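# Hang the picture frame level on the screw

## Task

Get the picture frame hanging level on the screw with nothing holding it: its hanger must rest on the screw's shank (not on the head) at the frame's balance point, and the loose display board must still be standing upright on its own when you finish.

## Robot and tools

Robot: two arms, left_arm and right_arm, each ending in a two-finger gripper. Loose objects may occasionally get a small nudge. Anything that ends up off the table fails the job. Avoid dropping things, releasing an object that is still moving, slamming, and striking or pressing hard, especially arm against arm (a gripper closing on the other arm's fingers counts as such a press).

Frame: one scene frame for everything. Origin is at table-top height, halfway between the two arms' nominal bases. +z is up, +x points out over the table, and left_arm sits on the +y side (arm names do not correspond to image sides). Positions are in metres; orientations are quaternions written w first (qw, qx, qy, qz). Reported hand poses can be a few centimetres off, more at long reach. A BASES line, if present, gives the true base locations. Each gripper's fingers point along its own +z and close along its own y; the reported position is the spot between the pads, roughly 5 mm back from the tips.

Row format (shared by execute_actions and move): a single flat list of 16 numbers covering both arms, always full even when one arm stays put: left x, y, z, qw, qx, qy, qz, opening, then right x, y, z, qw, qx, qy, qz, opening. x, y, z and the quaternion are an absolute target pose in the scene frame, not an offset. Opening is an absolute value from -1 (closed) to +1 (fully open, 0.070 m); closing fully takes about 1 s. To hold an arm still, resend the exact pose from the last result taken before it stopped, plus the opening you want. To keep an orientation fixed, send the same quaternion every time instead of copying a possibly drifted reading. To grasp, command an opening about 0.05 below the grip_measured value at first contact for full force (less for a gentler hold). Parts under roughly 2 mm thick are gripped more weakly.

execute_actions: argument actions, a list holding at most one item. An empty list [] just reports the state and includes pictures. {"rows": [[16 numbers], ...], "steps": n} runs up to 15 control steps of 1/30 s each (default 15, minimum 5); each row covers one step and the final row repeats. Every target must lie within 0.6 m of that arm's last reported position along each of its gripper axes, or the whole call is rejected. {"steps": n} with no rows waits up to 300 steps counted from the previous result, and your reply time is included. Optional cameras: a list of names, ["all"], or []; here pictures come only with an empty actions list or when requested. The result is captured 5 steps before the action ends; those remaining steps run afterwards.

move: target is either one 16-number row or a list of up to 15 rows, with no distance limit. Each gripper follows a straight path to its target, rotating the short way. The whole move lasts 0.5 s at minimum and stops at 10 s. speed is in m/s, from 0.002 to 2.2 (default 0.25), with rotation capped at twice that in rad/s; give one value or one per target. blend (m) rounds off the corners between listed targets. blocking=false returns after about 0.5 s while motion continues. Paths do not avoid obstacles or the other arm, and faster moves lag, overshoot and hit harder. Aiming beyond a contact point increases the pushing force. Keep paths away from an arm's own base, since passing near it can flip the shoulder. Openings for the first target are applied at the start; openings for later targets are applied once the arms are at rest there. The result adds a move: line showing the outcome (done = within 3 mm and 2 degrees, off_target, moving, held, fault) and any limits (paced = pose was clipped, held = steps were withheld). Neither done nor off_target tells you whether something is being touched.

wait: seconds from 0 to 10; lets a running move continue and returns early when it finishes. stop: brakes the current move, needing some distance to do so; the fingers keep moving. zoom_image: camera (cam_head_left, cam_head_right, cam_left_wrist, cam_right_wrist) and region [x0, y0, x1, y1] in pixels, at most 504x504, taken from that camera's most recent image. finished_scene: scene = the current scene's number; this is final and the result reports success.

Control details: at each step the commanded orientation is clipped to within 32 degrees of the measured one. If pose cannot be fully reached, position takes priority. Elbows never quite straighten. Joint targets move at up to 3 rad/s. The clearance check holds back commands that would bring the arms too close together, but it does not restrain fingers and may not prevent contact. Simulation time keeps running while you think. Hand target shows the pose currently being pursued. A HELD step keeps being retried.

Faults: contact torque at a joint's limit (waist, shoulder, elbow 21.6 N m; the three wrist joints 7.52 N m, though their motors manage only about 4 N m) halts that arm for 10 s. Holding loads, staying stretched out, or pushing at unreachable poses heats the motors; a MOTOR HOT line appears at 65 °C, and at 80 °C the arm goes limp for 30 to 60 s or more. Joint torque readings include the arm's own weight and are noisy and offset; positive means toward larger joint values.

Cameras: cam_head_left and cam_head_right are fixed overhead views; cam_left_wrist and cam_right_wrist ride on the hands. All images are 896x504, and calibration is given in OpenCV form.

Each tool is called after ">>>" in YAML: its name, and indented under it one key for each argument.

## Session

>>> execute_actions:
  actions: []
  cameras: ["all"]

Scene clock: 0.00 s of 4500.00 s.
left_arm: end_effector_position=(+0.3510, +0.5999, +0.2155) grip_measured=+0.59 end_effector_quat_wxyz=(+0.247, -0.380, +0.744, +0.491) | right_arm: end_effector_position=(+0.3748, -0.3621, +0.2306) grip_measured=+0.98 end_effector_quat_wxyz=(+0.266, -0.127, +0.954, +0.046)
Joint positions: left_arm=[0.435 2.012 -1.399 1.391 1.016 -1.325 0.056] | right_arm=[-0.326 1.505 -1.187 0.405 0.93 -0.792 0.069]
Joint torques (N m): no reading
Motor temperatures (°C): left_arm=[31 31 32 33 36 30] | right_arm=[30 30 33 35 39 32]
Hand target: left_arm +0.3510, +0.5999, +0.2155; +0.247, -0.380, +0.744, +0.491 | right_arm +0.3748, -0.3621, +0.2306; +0.266, -0.127, +0.954, +0.046

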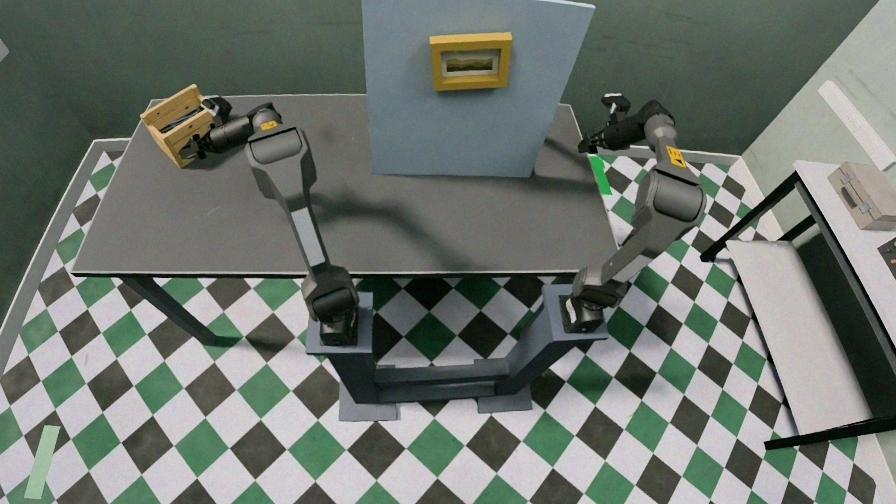

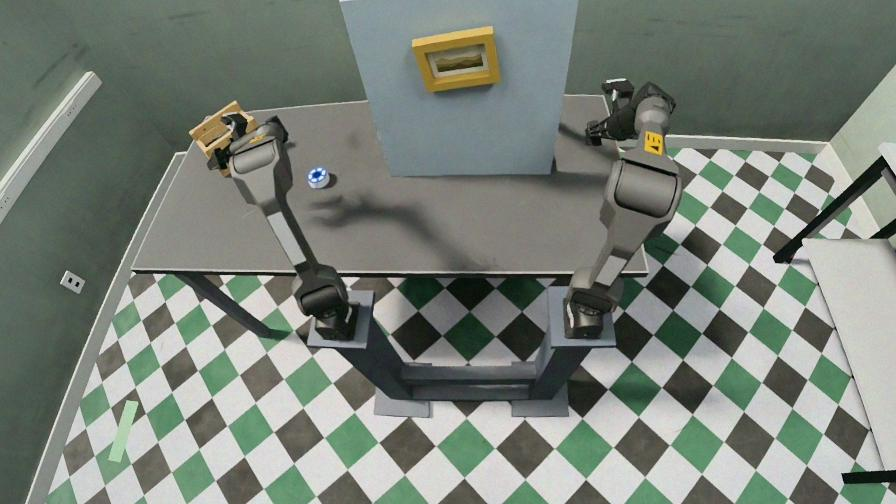

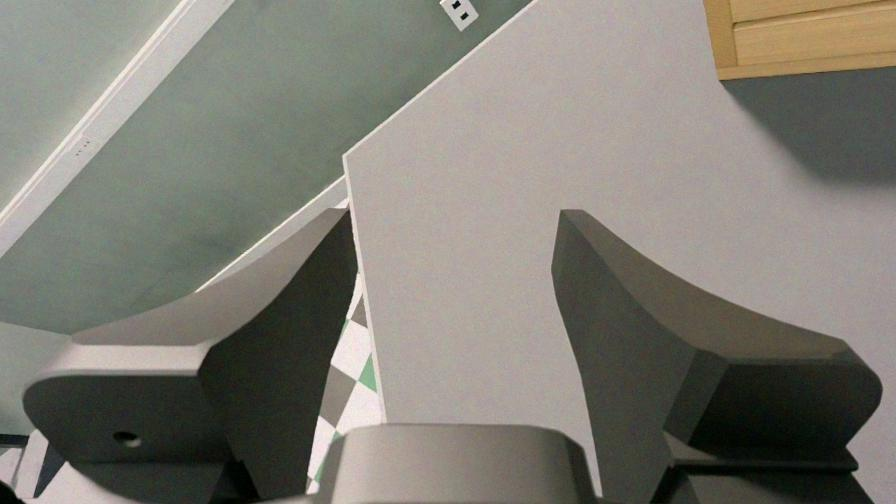

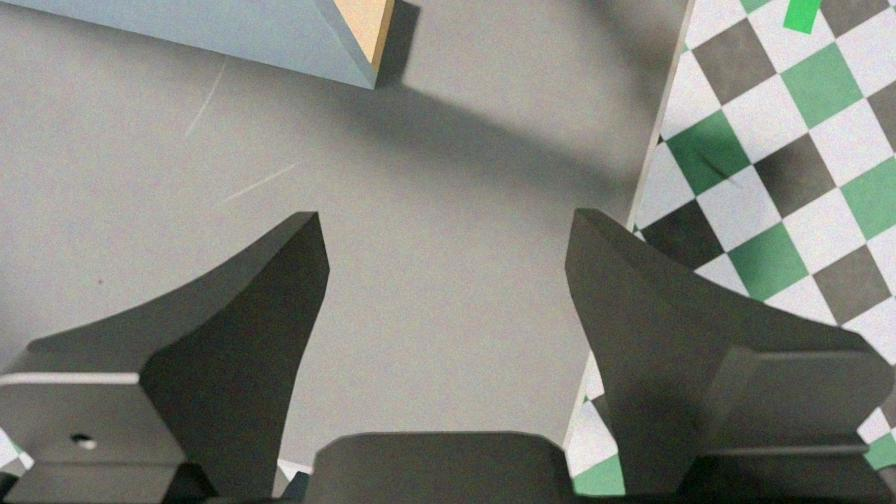

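>>> zoom_image:
  camera: "cam_head_left"
  region: [400, 10, 540, 110]

>>> zoom_image:
  camera: "cam_head_right"
  region: [380, 0, 540, 110]

Scaled by 3.600 from the camera's 896x504 image, which has a finer 1280x720 frame.

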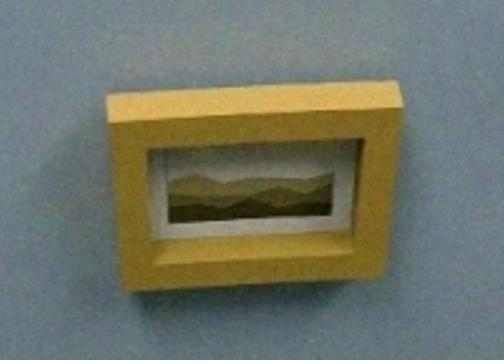

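Scaled by 3.150 from the camera's 896x504 image, which has a finer 1280x720 frame.

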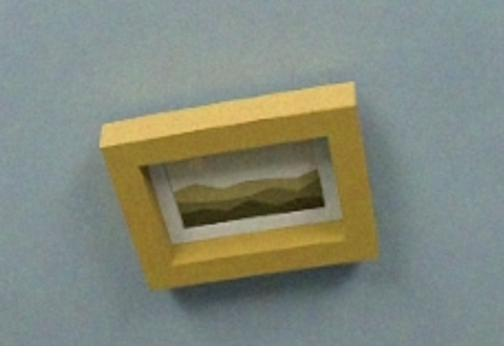

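>>> move:
  target: [0.3510,0.5999,0.2155,0.247,-0.380,0.744,0.491,0.59,0.33,-0.16,0.42,0.5,0.5,0.5,0.5,1.0]
  speed: 0.5

Scene clock: 15.03 s of 4500.00 s.
left_arm: end_effector_position=(+0.3508, +0.6000, +0.2155) grip_measured=+0.59 end_effector_quat_wxyz=(+0.247, -0.380, +0.744, +0.491) | right_arm: end_effector_position=(+0.3302, -0.1599, +0.4200) grip_measured=+0.98 end_effector_quat_wxyz=(+0.500, +0.500, +0.500, +0.500)
Joint positions: left_arm=[0.435 2.013 -1.399 1.391 1.018 -1.325 0.056] | right_arm=[1.005 1.162 -0.884 1.445 -0.994 0.229 0.069]
Joint torques (N m): left_arm=[-0.61 -7.64 -3.4 0.53 0.49 -0.11] | right_arm=[-0.21 -3.17 -3.99 -1.07 -0.09 -0.22]
Motor temperatures (°C): left_arm=[31 32 33 33 36 30] | right_arm=[30 30 34 35 39 32]
Hand target: left_arm +0.3510, +0.5999, +0.2155; +0.247, -0.380, +0.744, +0.491 | right_arm +0.3300, -0.1600, +0.4200; +0.500, +0.500, +0.500, +0.500
Off the commanded pose: left_arm 0.000 m, 0 deg | right_arm 0.000 m, 0 deg.
Kept back: nothing.
move: done
camera_calibration:
cam_left_wrist: T_world_to_cam=[[0.800807, -0.211152, -0.560466, -0.0299846], [-0.482053, -0.782585, -0.393935, 0.724154], [-0.355432, 0.585641, -0.728487, 0.0520217], [0, 0, 0, 1]] pos_world=[0.391583, 0.529915, 0.306362]
cam_right_wrist: T_world_to_cam=[[-0.00986174, 0.0390691, -0.999188, 0.429887], [-0.609869, 0.791639, 0.036973, 0.306107], [0.792441, 0.609739, 0.0160201, -0.0525145], [0, 0, 0, 1]] pos_world=[0.232539, -0.227101, 0.419061]

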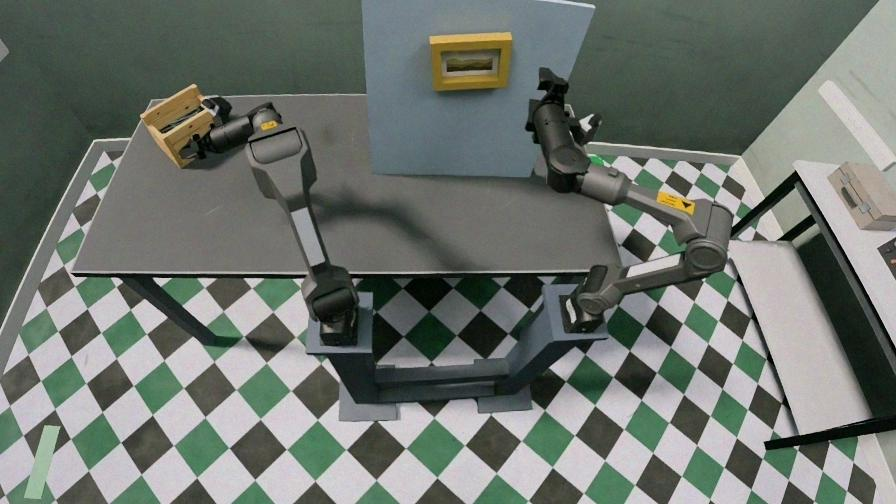

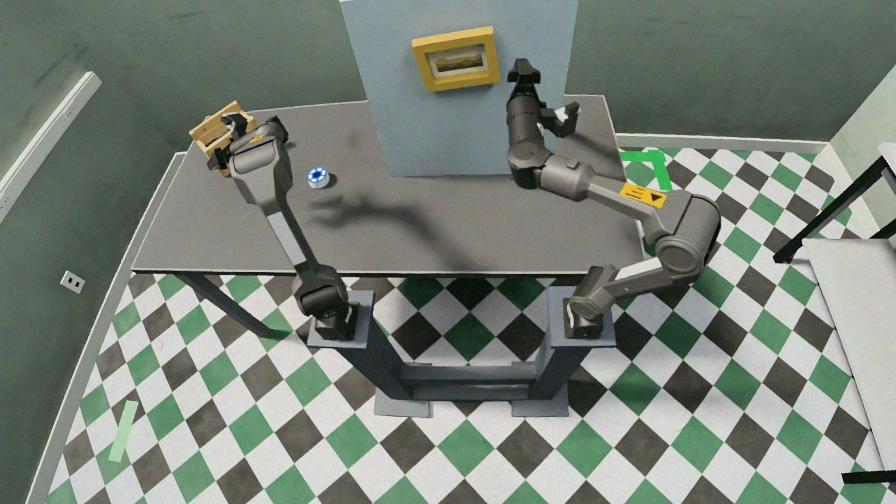

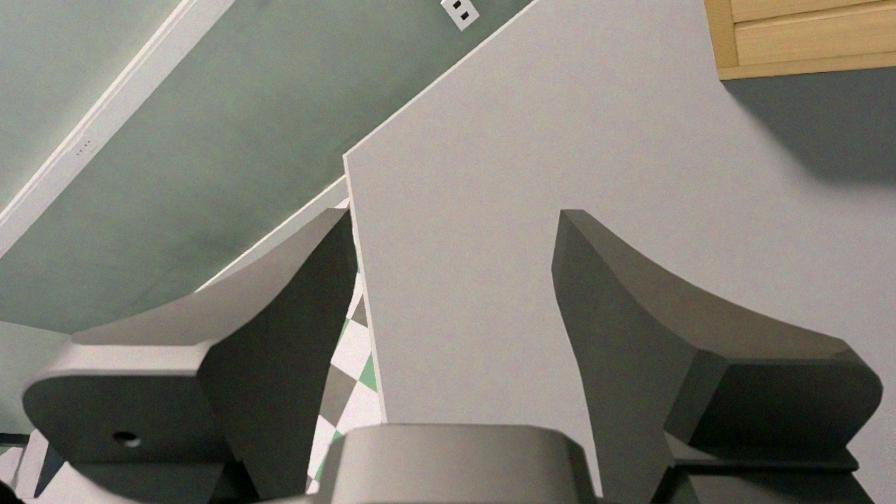

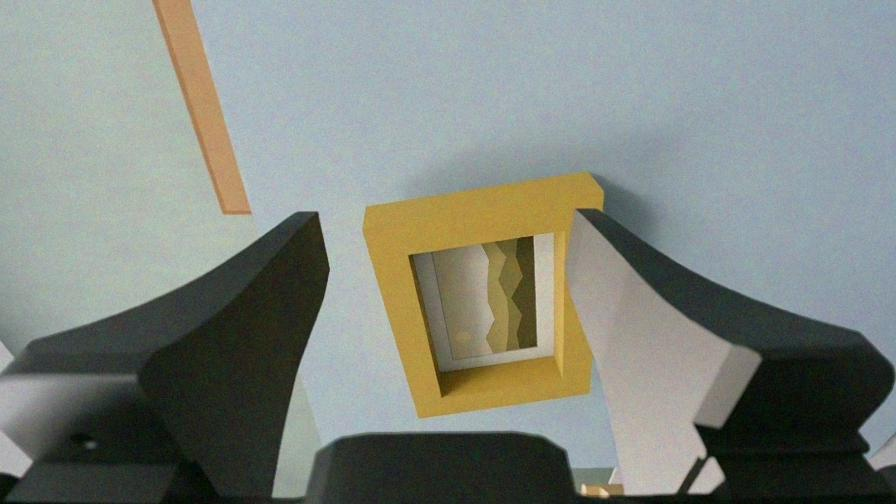

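>>> zoom_image:
  camera: "cam_right_wrist"
  region: [340, 140, 640, 440]

>>> zoom_image:
  camera: "cam_right_wrist"
  region: [340, 140, 500, 260]

Scaled by 1.680 from the camera's 896x504 image, which has a finer 1280x720 frame.

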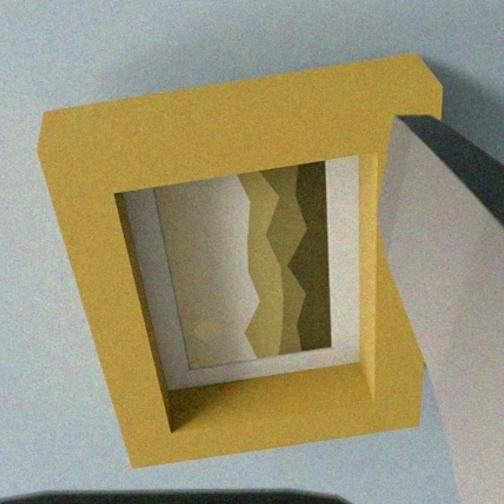

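Scaled by 3.150 from the camera's 896x504 image, which has a finer 1280x720 frame.

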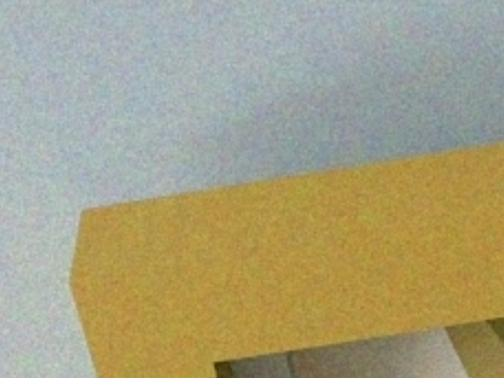

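>>> move:
  target: [0.3510,0.5999,0.2155,0.247,-0.380,0.744,0.491,0.59,0.30,-0.04,0.41,0.5,0.5,0.5,0.5,1.0]
  speed: 0.4
  cameras: ["cam_right_wrist"]

>>> zoom_image:
  camera: "cam_right_wrist"
  region: [250, 40, 650, 440]

Scene clock: 17.07 s of 4500.00 s.
left_arm: end_effector_position=(+0.3508, +0.6000, +0.2155) grip_measured=+0.59 end_effector_quat_wxyz=(+0.247, -0.380, +0.744, +0.491) | right_arm: end_effector_position=(+0.3004, -0.0395, +0.4100) grip_measured=+0.98 end_effector_quat_wxyz=(+0.473, +0.484, +0.526, +0.515)
Joint positions: left_arm=[0.435 2.013 -1.399 1.391 1.018 -1.325 0.056] | right_arm=[1.327 1.459 -1.118 1.502 -1.224 0.262 0.069]
Joint torques (N m): left_arm=[-0.68 -7.84 -3.08 0.55 0.47 -0.08] | right_arm=[-0.43 -5.53 -3.35 -1.18 -0.35 -0.06]
Motor temperatures (°C): left_arm=[31 32 33 33 36 30] | right_arm=[30 30 34 35 39 32]
Hand target: left_arm +0.3510, +0.5999, +0.2155; +0.247, -0.380, +0.744, +0.491 | right_arm +0.3004, -0.0401, +0.4100; +0.473, +0.484, +0.526, +0.515
Off the commanded pose: left_arm 0.000 m, 0 deg | right_arm 0.001 m, 5 deg.
joint sent to its limit (right arm) — joint 5 (wrist pitch), lower limit.
Kept back: nothing.
move: off_target (right_arm)
camera_calibration:
cam_right_wrist: T_world_to_cam=[[-0.0356504, 0.0367697, -0.998688, 0.42234], [-0.673627, 0.737296, 0.0511924, 0.204204], [0.738211, 0.674568, -0.00151579, -0.0761225], [0, 0, 0, 1]] pos_world=[0.208809, -0.114739, 0.411217]
Images, in order (width x height): cam_right_wrist 896x504.

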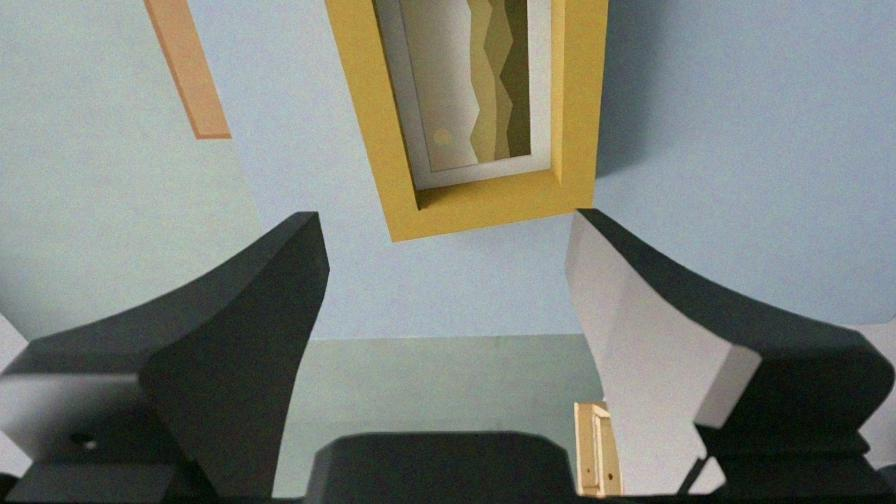

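Scaled by 1.260 from the camera's 896x504 image, which has a finer 1280x720 frame.

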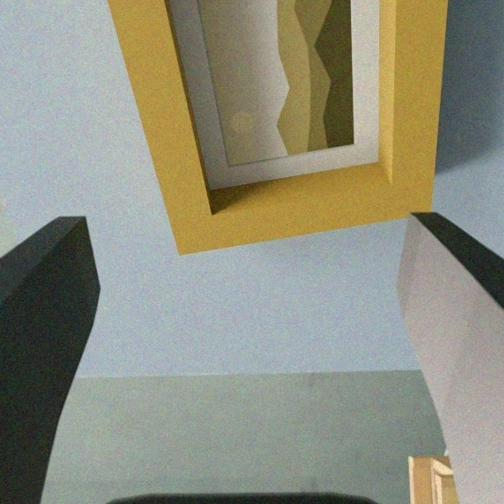

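>>> move:
  target: [0.3510,0.5999,0.2155,0.247,-0.380,0.744,0.491,0.59,0.37,-0.25,0.42,0.5,0.5,0.5,0.5,1.0]
  speed: 0.5
  cameras: ["cam_right_wrist"]

>>> zoom_image:
  camera: "cam_right_wrist"
  region: [340, 200, 600, 440]

Scene clock: 20.43 s of 4500.00 s.
left_arm: end_effector_position=(+0.3508, +0.6000, +0.2155) grip_measured=+0.59 end_effector_quat_wxyz=(+0.247, -0.380, +0.744, +0.491) | right_arm: end_effector_position=(+0.3701, -0.2496, +0.4204) grip_measured=+0.98 end_effector_quat_wxyz=(+0.500, +0.499, +0.500, +0.501)
Joint positions: left_arm=[0.435 2.013 -1.399 1.391 1.018 -1.325 0.056] | right_arm=[0.403 1.06 -0.819 1.201 -0.407 0.399 0.069]
Joint torques (N m): left_arm=[-0.69 -7.79 -3.04 0.57 0.43 -0.08] | right_arm=[-0.33 -3.14 -3.87 -0.48 -0.33 -0.22]
Motor temperatures (°C): left_arm=[31 32 33 33 36 30] | right_arm=[30 31 34 35 39 32]
Hand target: left_arm +0.3510, +0.5999, +0.2155; +0.247, -0.380, +0.744, +0.491 | right_arm +0.3700, -0.2500, +0.4200; +0.500, +0.500, +0.500, +0.500
Off the commanded pose: left_arm 0.000 m, 0 deg | right_arm 0.001 m, 0 deg.
Kept back: nothing.
move: done
camera_calibration:
cam_right_wrist: T_world_to_cam=[[-0.00899013, 0.0386094, -0.999214, 0.433618], [-0.611041, 0.790778, 0.0360532, 0.402011], [0.791548, 0.610885, 0.0164828, -0.0290473], [0, 0, 0, 1]] pos_world=[0.272536, -0.316899, 0.419262]
Images, in order (width x height): cam_right_wrist 896x504.

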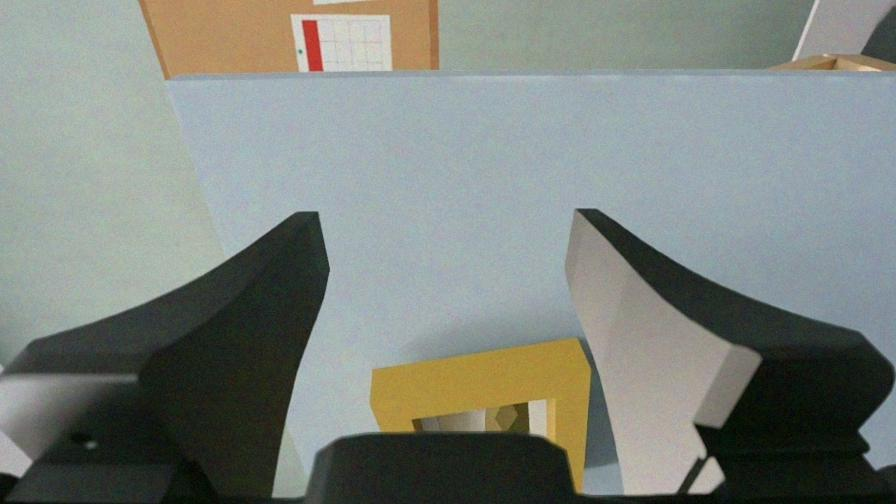

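Scaled by 1.938 from the camera's 896x504 image, which has a finer 1280x720 frame.

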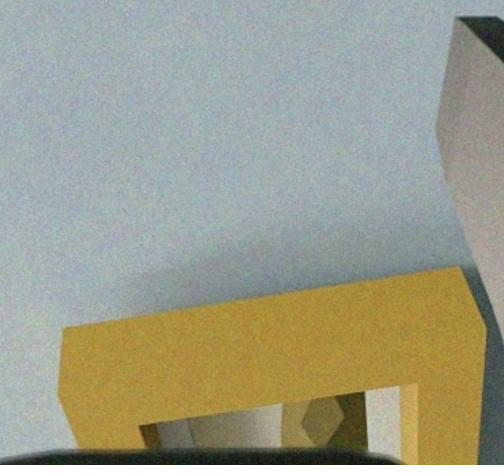

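>>> move:
  target:
    - [0.3510,0.5999,0.2155,0.247,-0.380,0.744,0.491,0.59,0.33,-0.15,0.50,0.3922,0.303,0.811,0.303,1.0]
    - [0.3510,0.5999,0.2155,0.247,-0.380,0.744,0.491,0.59,0.405,-0.03,0.51,0.2588,0,0.9659,0,1.0]
  speed: 0.5
  blend: [0.04,0]
  cameras: ["cam_right_wrist"]

>>> zoom_image:
  camera: "cam_right_wrist"
  region: [250, 40, 650, 300]

Scene clock: 25.97 s of 4500.00 s.
left_arm: end_effector_position=(+0.3508, +0.6000, +0.2155) grip_measured=+0.59 end_effector_quat_wxyz=(+0.247, -0.380, +0.744, +0.491) | right_arm: end_effector_position=(+0.4051, -0.0301, +0.5099) grip_measured=+0.98 end_effector_quat_wxyz=(+0.680, +0.021, +0.729, -0.074)
Joint positions: left_arm=[0.435 2.013 -1.399 1.391 1.018 -1.325 0.056] | right_arm=[1.075 1.854 -2.055 1.749 -1.225 -1.982 0.069]
Joint torques (N m): left_arm=[-0.6 -7.82 -2.84 0.65 0.37 -0.06] | right_arm=[-0.1 -8.55 -3.2 -0.57 0.1 -0.11]
Motor temperatures (°C): left_arm=[31 33 33 33 36 30] | right_arm=[30 31 34 35 39 32]
Hand target: left_arm +0.3510, +0.5999, +0.2155; +0.247, -0.380, +0.744, +0.491 | right_arm +0.4049, -0.0300, +0.5098; +0.680, +0.020, +0.729, -0.074
Off the commanded pose: left_arm 0.000 m, 0 deg | right_arm 0.000 m, 57 deg; orientation clipped.
joint sent to its limit (right arm) — joint 4 (forearm roll), upper limit; joint 5 (wrist pitch), lower limit.
Kept back: nothing.
move: off_target (right_arm); limits=paced
camera_calibration:
cam_right_wrist: T_world_to_cam=[[-0.14318, -0.988818, 0.0416883, 0.00762807], [-0.657189, 0.0634967, -0.751046, 0.644794], [0.740001, -0.134932, -0.658932, 0.150459], [0, 0, 0, 1]] pos_world=[0.313504, -0.0130977, 0.583095]
Images, in order (width x height): cam_right_wrist 896x504.

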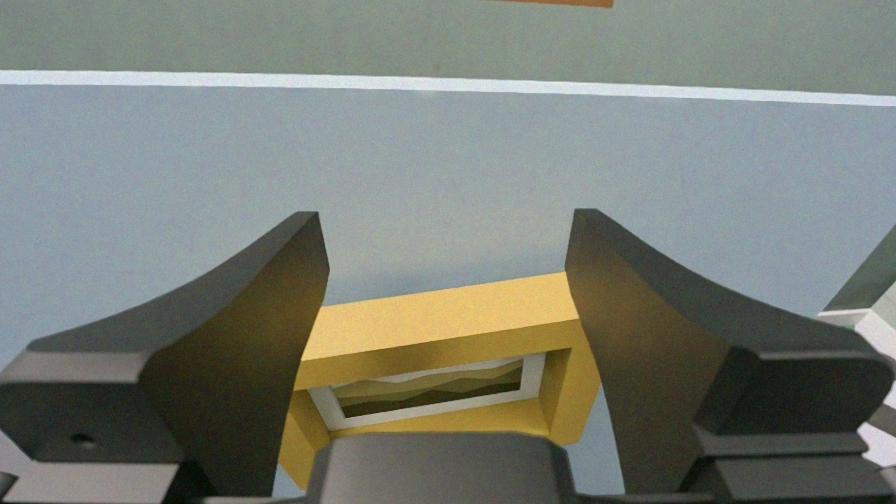

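Scaled by 1.260 from the camera's 896x504 image, which has a finer 1280x720 frame.

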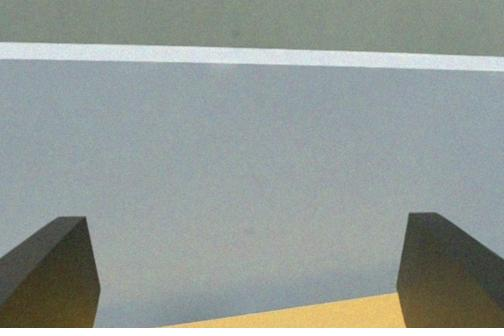

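>>> move:
  target:
    - [0.3510,0.5999,0.2155,0.247,-0.380,0.744,0.491,0.59,0.35,-0.04,0.462,0.5362,0.4489,0.5099,0.5012,1.0]
    - [0.3510,0.5999,0.2155,0.247,-0.380,0.744,0.491,0.59,0.416,-0.029,0.446,0.5362,0.4489,0.5099,0.5012,1.0]
  speed: [0.5,0.2]
  blend: [0.01,0]

>>> zoom_image:
  camera: "cam_head_right"
  region: [380, 0, 540, 110]

>>> zoom_image:
  camera: "cam_head_left"
  region: [400, 10, 540, 110]

Scene clock: 34.70 s of 4500.00 s.
left_arm: end_effector_position=(+0.3508, +0.6000, +0.2155) grip_measured=+0.59 end_effector_quat_wxyz=(+0.247, -0.380, +0.744, +0.491) | right_arm: end_effector_position=(+0.4164, -0.0290, +0.4465) grip_measured=+0.98 end_effector_quat_wxyz=(+0.536, +0.449, +0.509, +0.502)
Joint positions: left_arm=[0.435 2.013 -1.399 1.391 1.018 -1.325 0.056] | right_arm=[0.995 1.698 -1.453 1.363 -0.969 0.152 0.069]
Joint torques (N m): left_arm=[-0.45 -7.75 -2.89 0.74 0.29 -0.01] | right_arm=[0.71 -7.7 -3.45 -0.94 -0.33 -0.21]
Motor temperatures (°C): left_arm=[31 33 33 33 36 30] | right_arm=[30 31 34 35 39 32]
Hand target: left_arm +0.3510, +0.5999, +0.2155; +0.247, -0.380, +0.744, +0.491 | right_arm +0.4160, -0.0290, +0.4460; +0.536, +0.449, +0.510, +0.501
Off the commanded pose: left_arm 0.000 m, 0 deg | right_arm 0.001 m, 0 deg.
Kept back: nothing.
move: done
camera_calibration:
cam_left_wrist: T_world_to_cam=[[0.800807, -0.211152, -0.560466, -0.0299846], [-0.482053, -0.782585, -0.393935, 0.724154], [-0.355432, 0.585641, -0.728487, 0.0520217], [0, 0, 0, 1]] pos_world=[0.391583, 0.529915, 0.306362]
cam_right_wrist: T_world_to_cam=[[0.0701689, -0.0556939, -0.995979, 0.414477], [-0.628144, 0.773163, -0.0874884, 0.316746], [0.774926, 0.631758, 0.0192682, -0.194609], [0, 0, 0, 1]] pos_world=[0.320686, -0.0988668, 0.444272]

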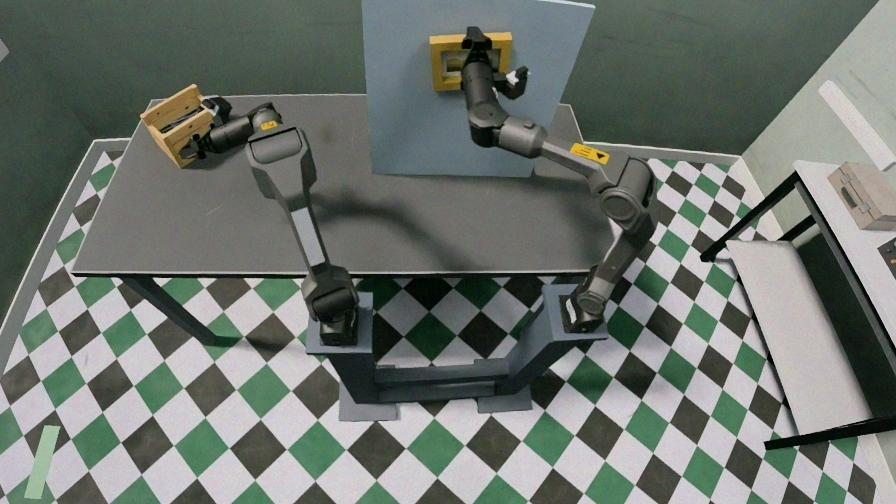

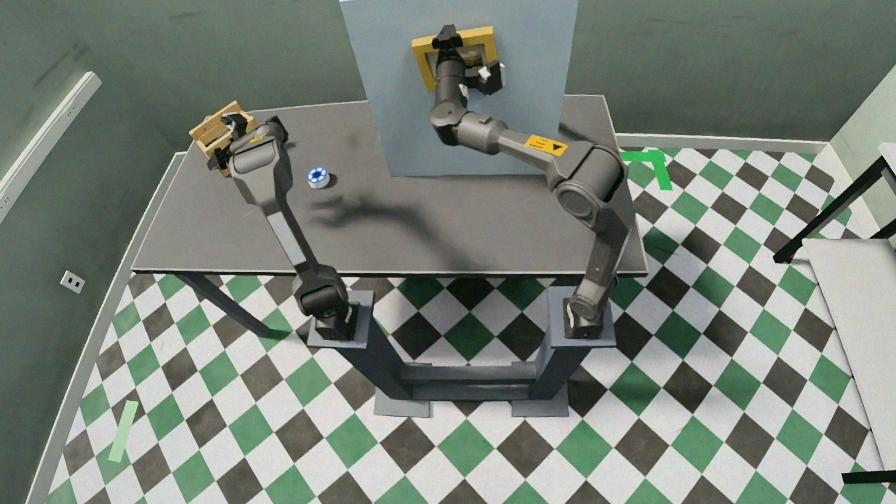

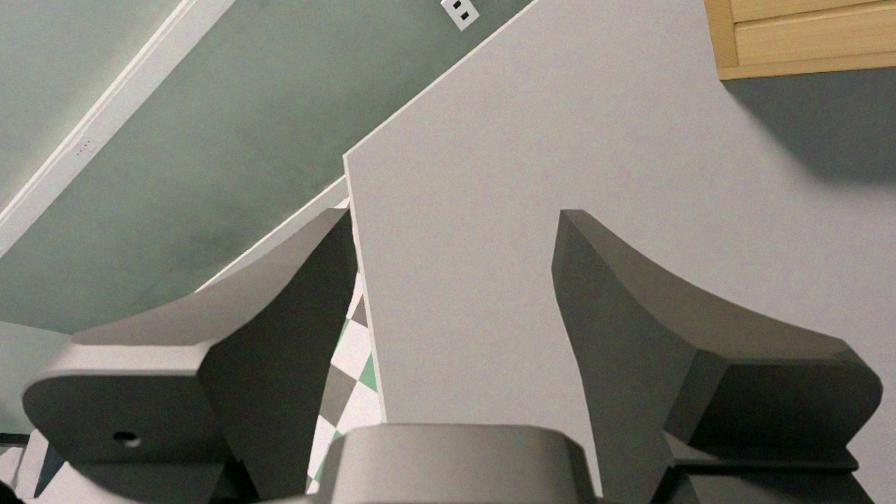

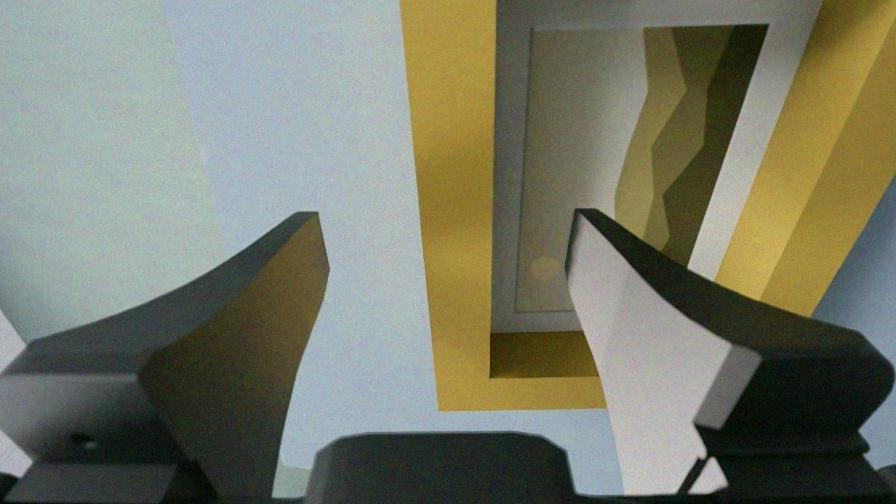

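Scaled by 3.150 from the camera's 896x504 image, which has a finer 1280x720 frame.

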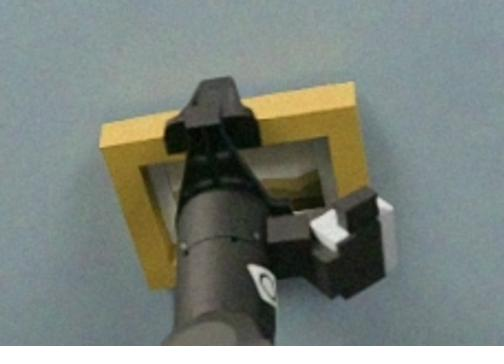

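Scaled by 3.600 from the camera's 896x504 image, which has a finer 1280x720 frame.

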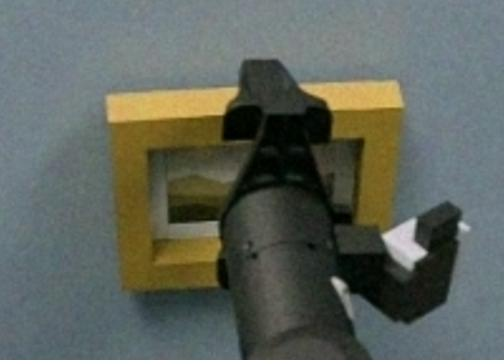

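>>> move:
  target:
    - [0.3510,0.5999,0.2155,0.247,-0.380,0.744,0.491,0.59,0.417,-0.029,0.4435,0.5464,0.4373,0.5201,0.4896,1.0]
    - [0.3510,0.5999,0.2155,0.247,-0.380,0.744,0.491,0.59,0.417,-0.029,0.4435,0.5464,0.4373,0.5201,0.4896,-0.55]
  speed: 0.2
  cameras: ["cam_right_wrist"]

Scene clock: 37.47 s of 4500.00 s.
left_arm: end_effector_position=(+0.3508, +0.6000, +0.2155) grip_measured=+0.59 end_effector_quat_wxyz=(+0.247, -0.380, +0.744, +0.491) | right_arm: end_effector_position=(+0.4169, -0.0290, +0.4437) grip_measured=-0.46 end_effector_quat_wxyz=(+0.546, +0.437, +0.520, +0.490)
Joint positions: left_arm=[0.435 2.013 -1.399 1.391 1.018 -1.325 0.056] | right_arm=[0.993 1.698 -1.444 1.358 -0.966 0.119 0.019]
Joint torques (N m): left_arm=[-0.21 -7.93 -2.79 0.74 0.26 0] | right_arm=[-0.36 -6.21 -3.81 -1.18 -0.13 0.07]
Motor temperatures (°C): left_arm=[31 33 33 33 36 30] | right_arm=[30 31 34 35 39 32]
Hand target: left_arm +0.3510, +0.5999, +0.2155; +0.247, -0.380, +0.744, +0.491 | right_arm +0.4170, -0.0290, +0.4435; +0.546, +0.437, +0.520, +0.490
Off the commanded pose: left_arm 0.000 m, 0 deg | right_arm 0.000 m, 0 deg.
Kept back: nothing.
move: done
camera_calibration:
cam_right_wrist: T_world_to_cam=[[0.0696625, -0.099549, -0.992591, 0.40916], [-0.627439, 0.769179, -0.121178, 0.331326], [0.775544, 0.631231, -0.00887799, -0.182717], [0, 0, 0, 1]] pos_world=[0.321089, -0.0987813, 0.444655]
Images, in order (width x height): cam_right_wrist 896x504.

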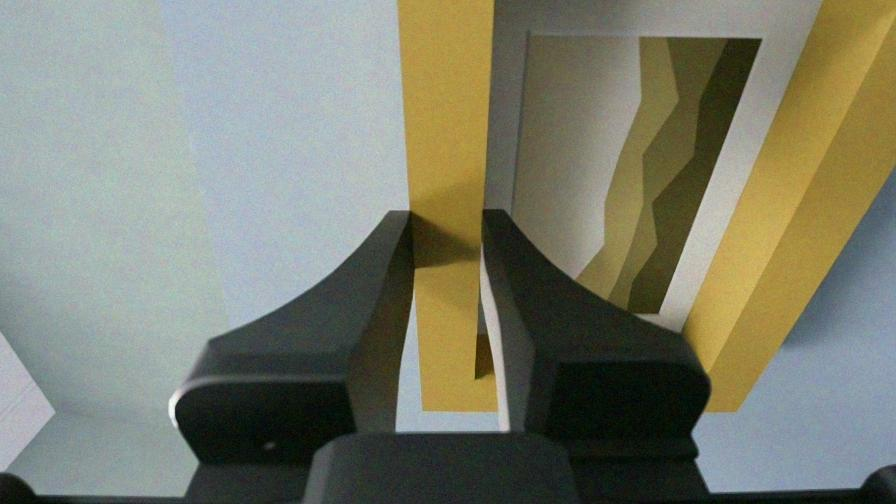

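>>> move:
  target:
    - [0.3510,0.5999,0.2155,0.247,-0.380,0.744,0.491,0.59,0.416,-0.033,0.454,0.4935,0.4935,0.5065,0.5065,-0.55]
  speed: 0.12

>>> zoom_image:
  camera: "cam_head_left"
  region: [400, 10, 540, 110]

Scene clock: 39.53 s of 4500.00 s.
left_arm: end_effector_position=(+0.3508, +0.6000, +0.2155) grip_measured=+0.59 end_effector_quat_wxyz=(+0.247, -0.380, +0.744, +0.491) | right_arm: end_effector_position=(+0.4159, -0.0325, +0.4535) grip_measured=-0.55 end_effector_quat_wxyz=(+0.493, +0.494, +0.507, +0.506)
Joint positions: left_arm=[0.435 2.013 -1.399 1.391 1.018 -1.325 0.056] | right_arm=[0.993 1.685 -1.534 1.527 -0.944 0.077 0.016]
Joint torques (N m): left_arm=[-0.27 -7.88 -2.72 0.76 0.23 -0.01] | right_arm=[-1.02 -9.39 -5.09 -1.88 -0.3 -0.08]
Motor temperatures (°C): left_arm=[31 33 33 33 36 30] | right_arm=[30 31 34 35 39 32]
Hand target: left_arm +0.3510, +0.5999, +0.2155; +0.247, -0.380, +0.744, +0.491 | right_arm +0.4160, -0.0330, +0.4540; +0.493, +0.493, +0.506, +0.506
Off the commanded pose: left_arm 0.000 m, 0 deg | right_arm 0.001 m, 0 deg.
Kept back: nothing.
move: done
camera_calibration:
cam_left_wrist: T_world_to_cam=[[0.800807, -0.211152, -0.560466, -0.0299846], [-0.482053, -0.782585, -0.393935, 0.724154], [-0.355432, 0.585641, -0.728487, 0.0520217], [0, 0, 0, 1]] pos_world=[0.391583, 0.529915, 0.306362]
cam_right_wrist: T_world_to_cam=[[-0.0123572, 0.038708, -0.999174, 0.460202], [-0.631079, 0.774796, 0.0378204, 0.26423], [0.77562, 0.631026, 0.0148535, -0.190468], [0, 0, 0, 1]] pos_world=[0.320168, -0.102347, 0.452658]

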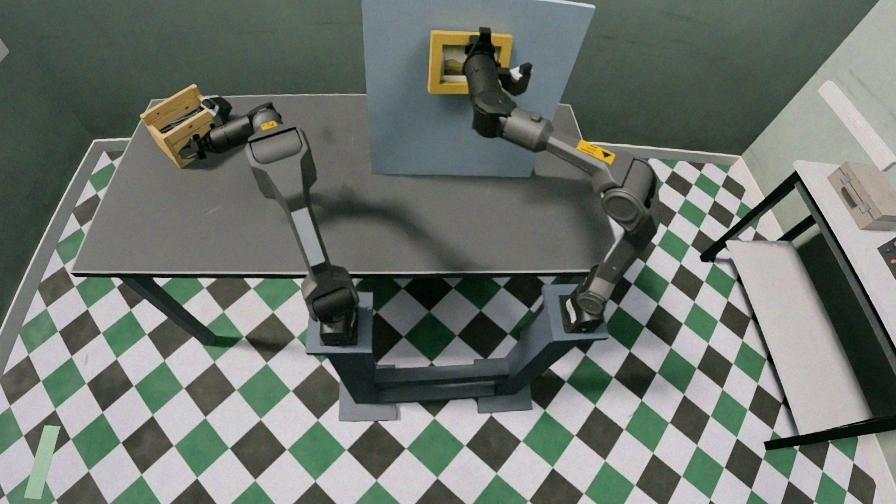

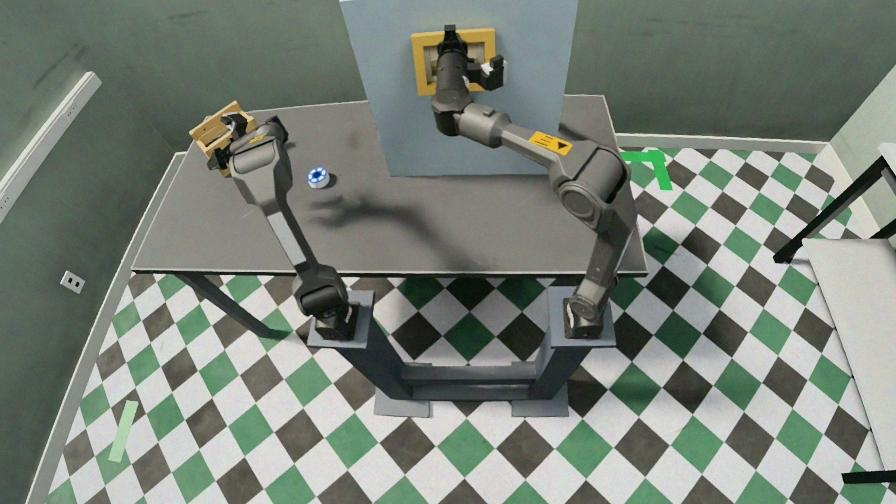

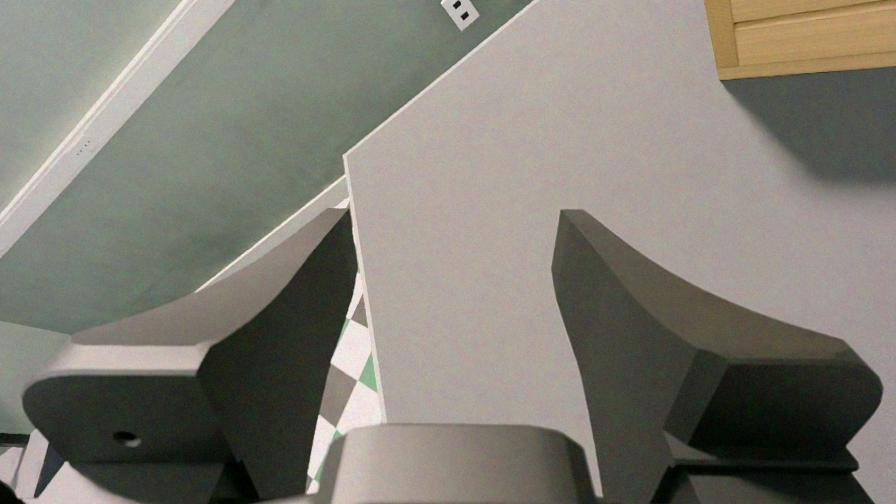

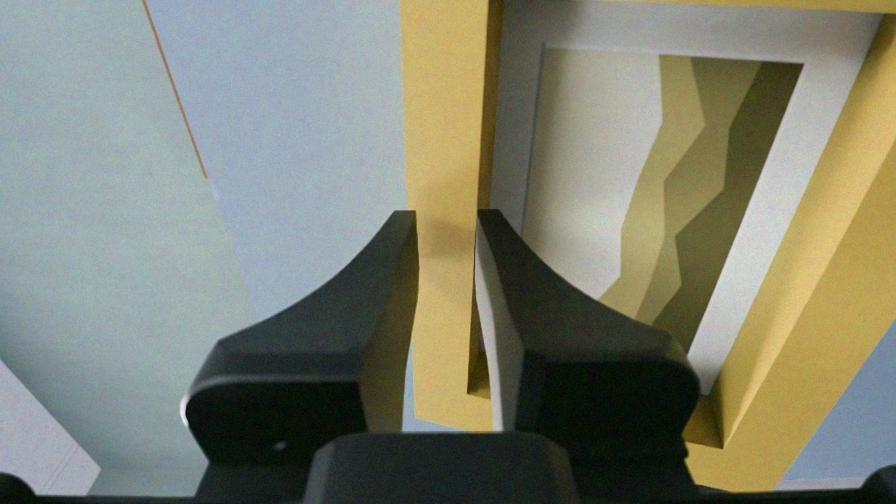

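Scaled by 3.600 from the camera's 896x504 image, which has a finer 1280x720 frame.

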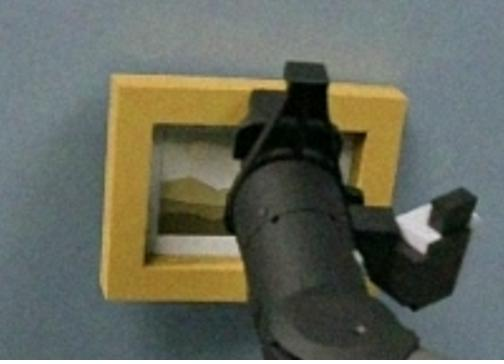

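>>> zoom_image:
  camera: "cam_right_wrist"
  region: [380, 0, 880, 500]

>>> zoom_image:
  camera: "cam_right_wrist"
  region: [380, 160, 520, 280]

>>> zoom_image:
  camera: "cam_head_right"
  region: [390, 0, 520, 110]

Scaled by 1.008 from the camera's 896x504 image, which has a finer 1280x720 frame.

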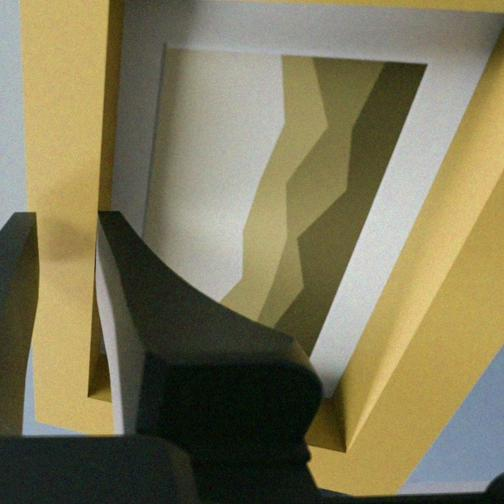

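Scaled by 3.600 from the camera's 896x504 image, which has a finer 1280x720 frame.

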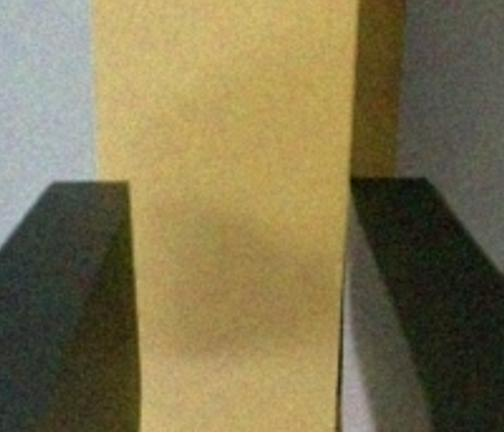

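Scaled by 3.877 from the camera's 896x504 image, which has a finer 1280x720 frame.

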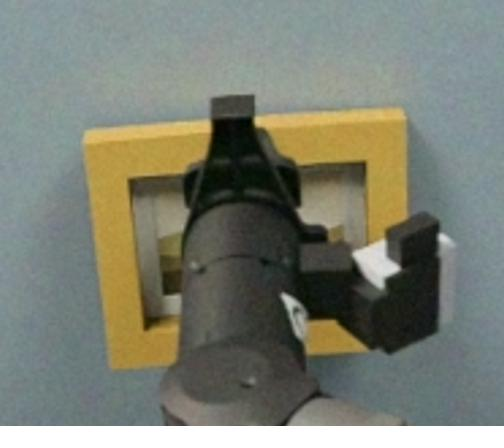

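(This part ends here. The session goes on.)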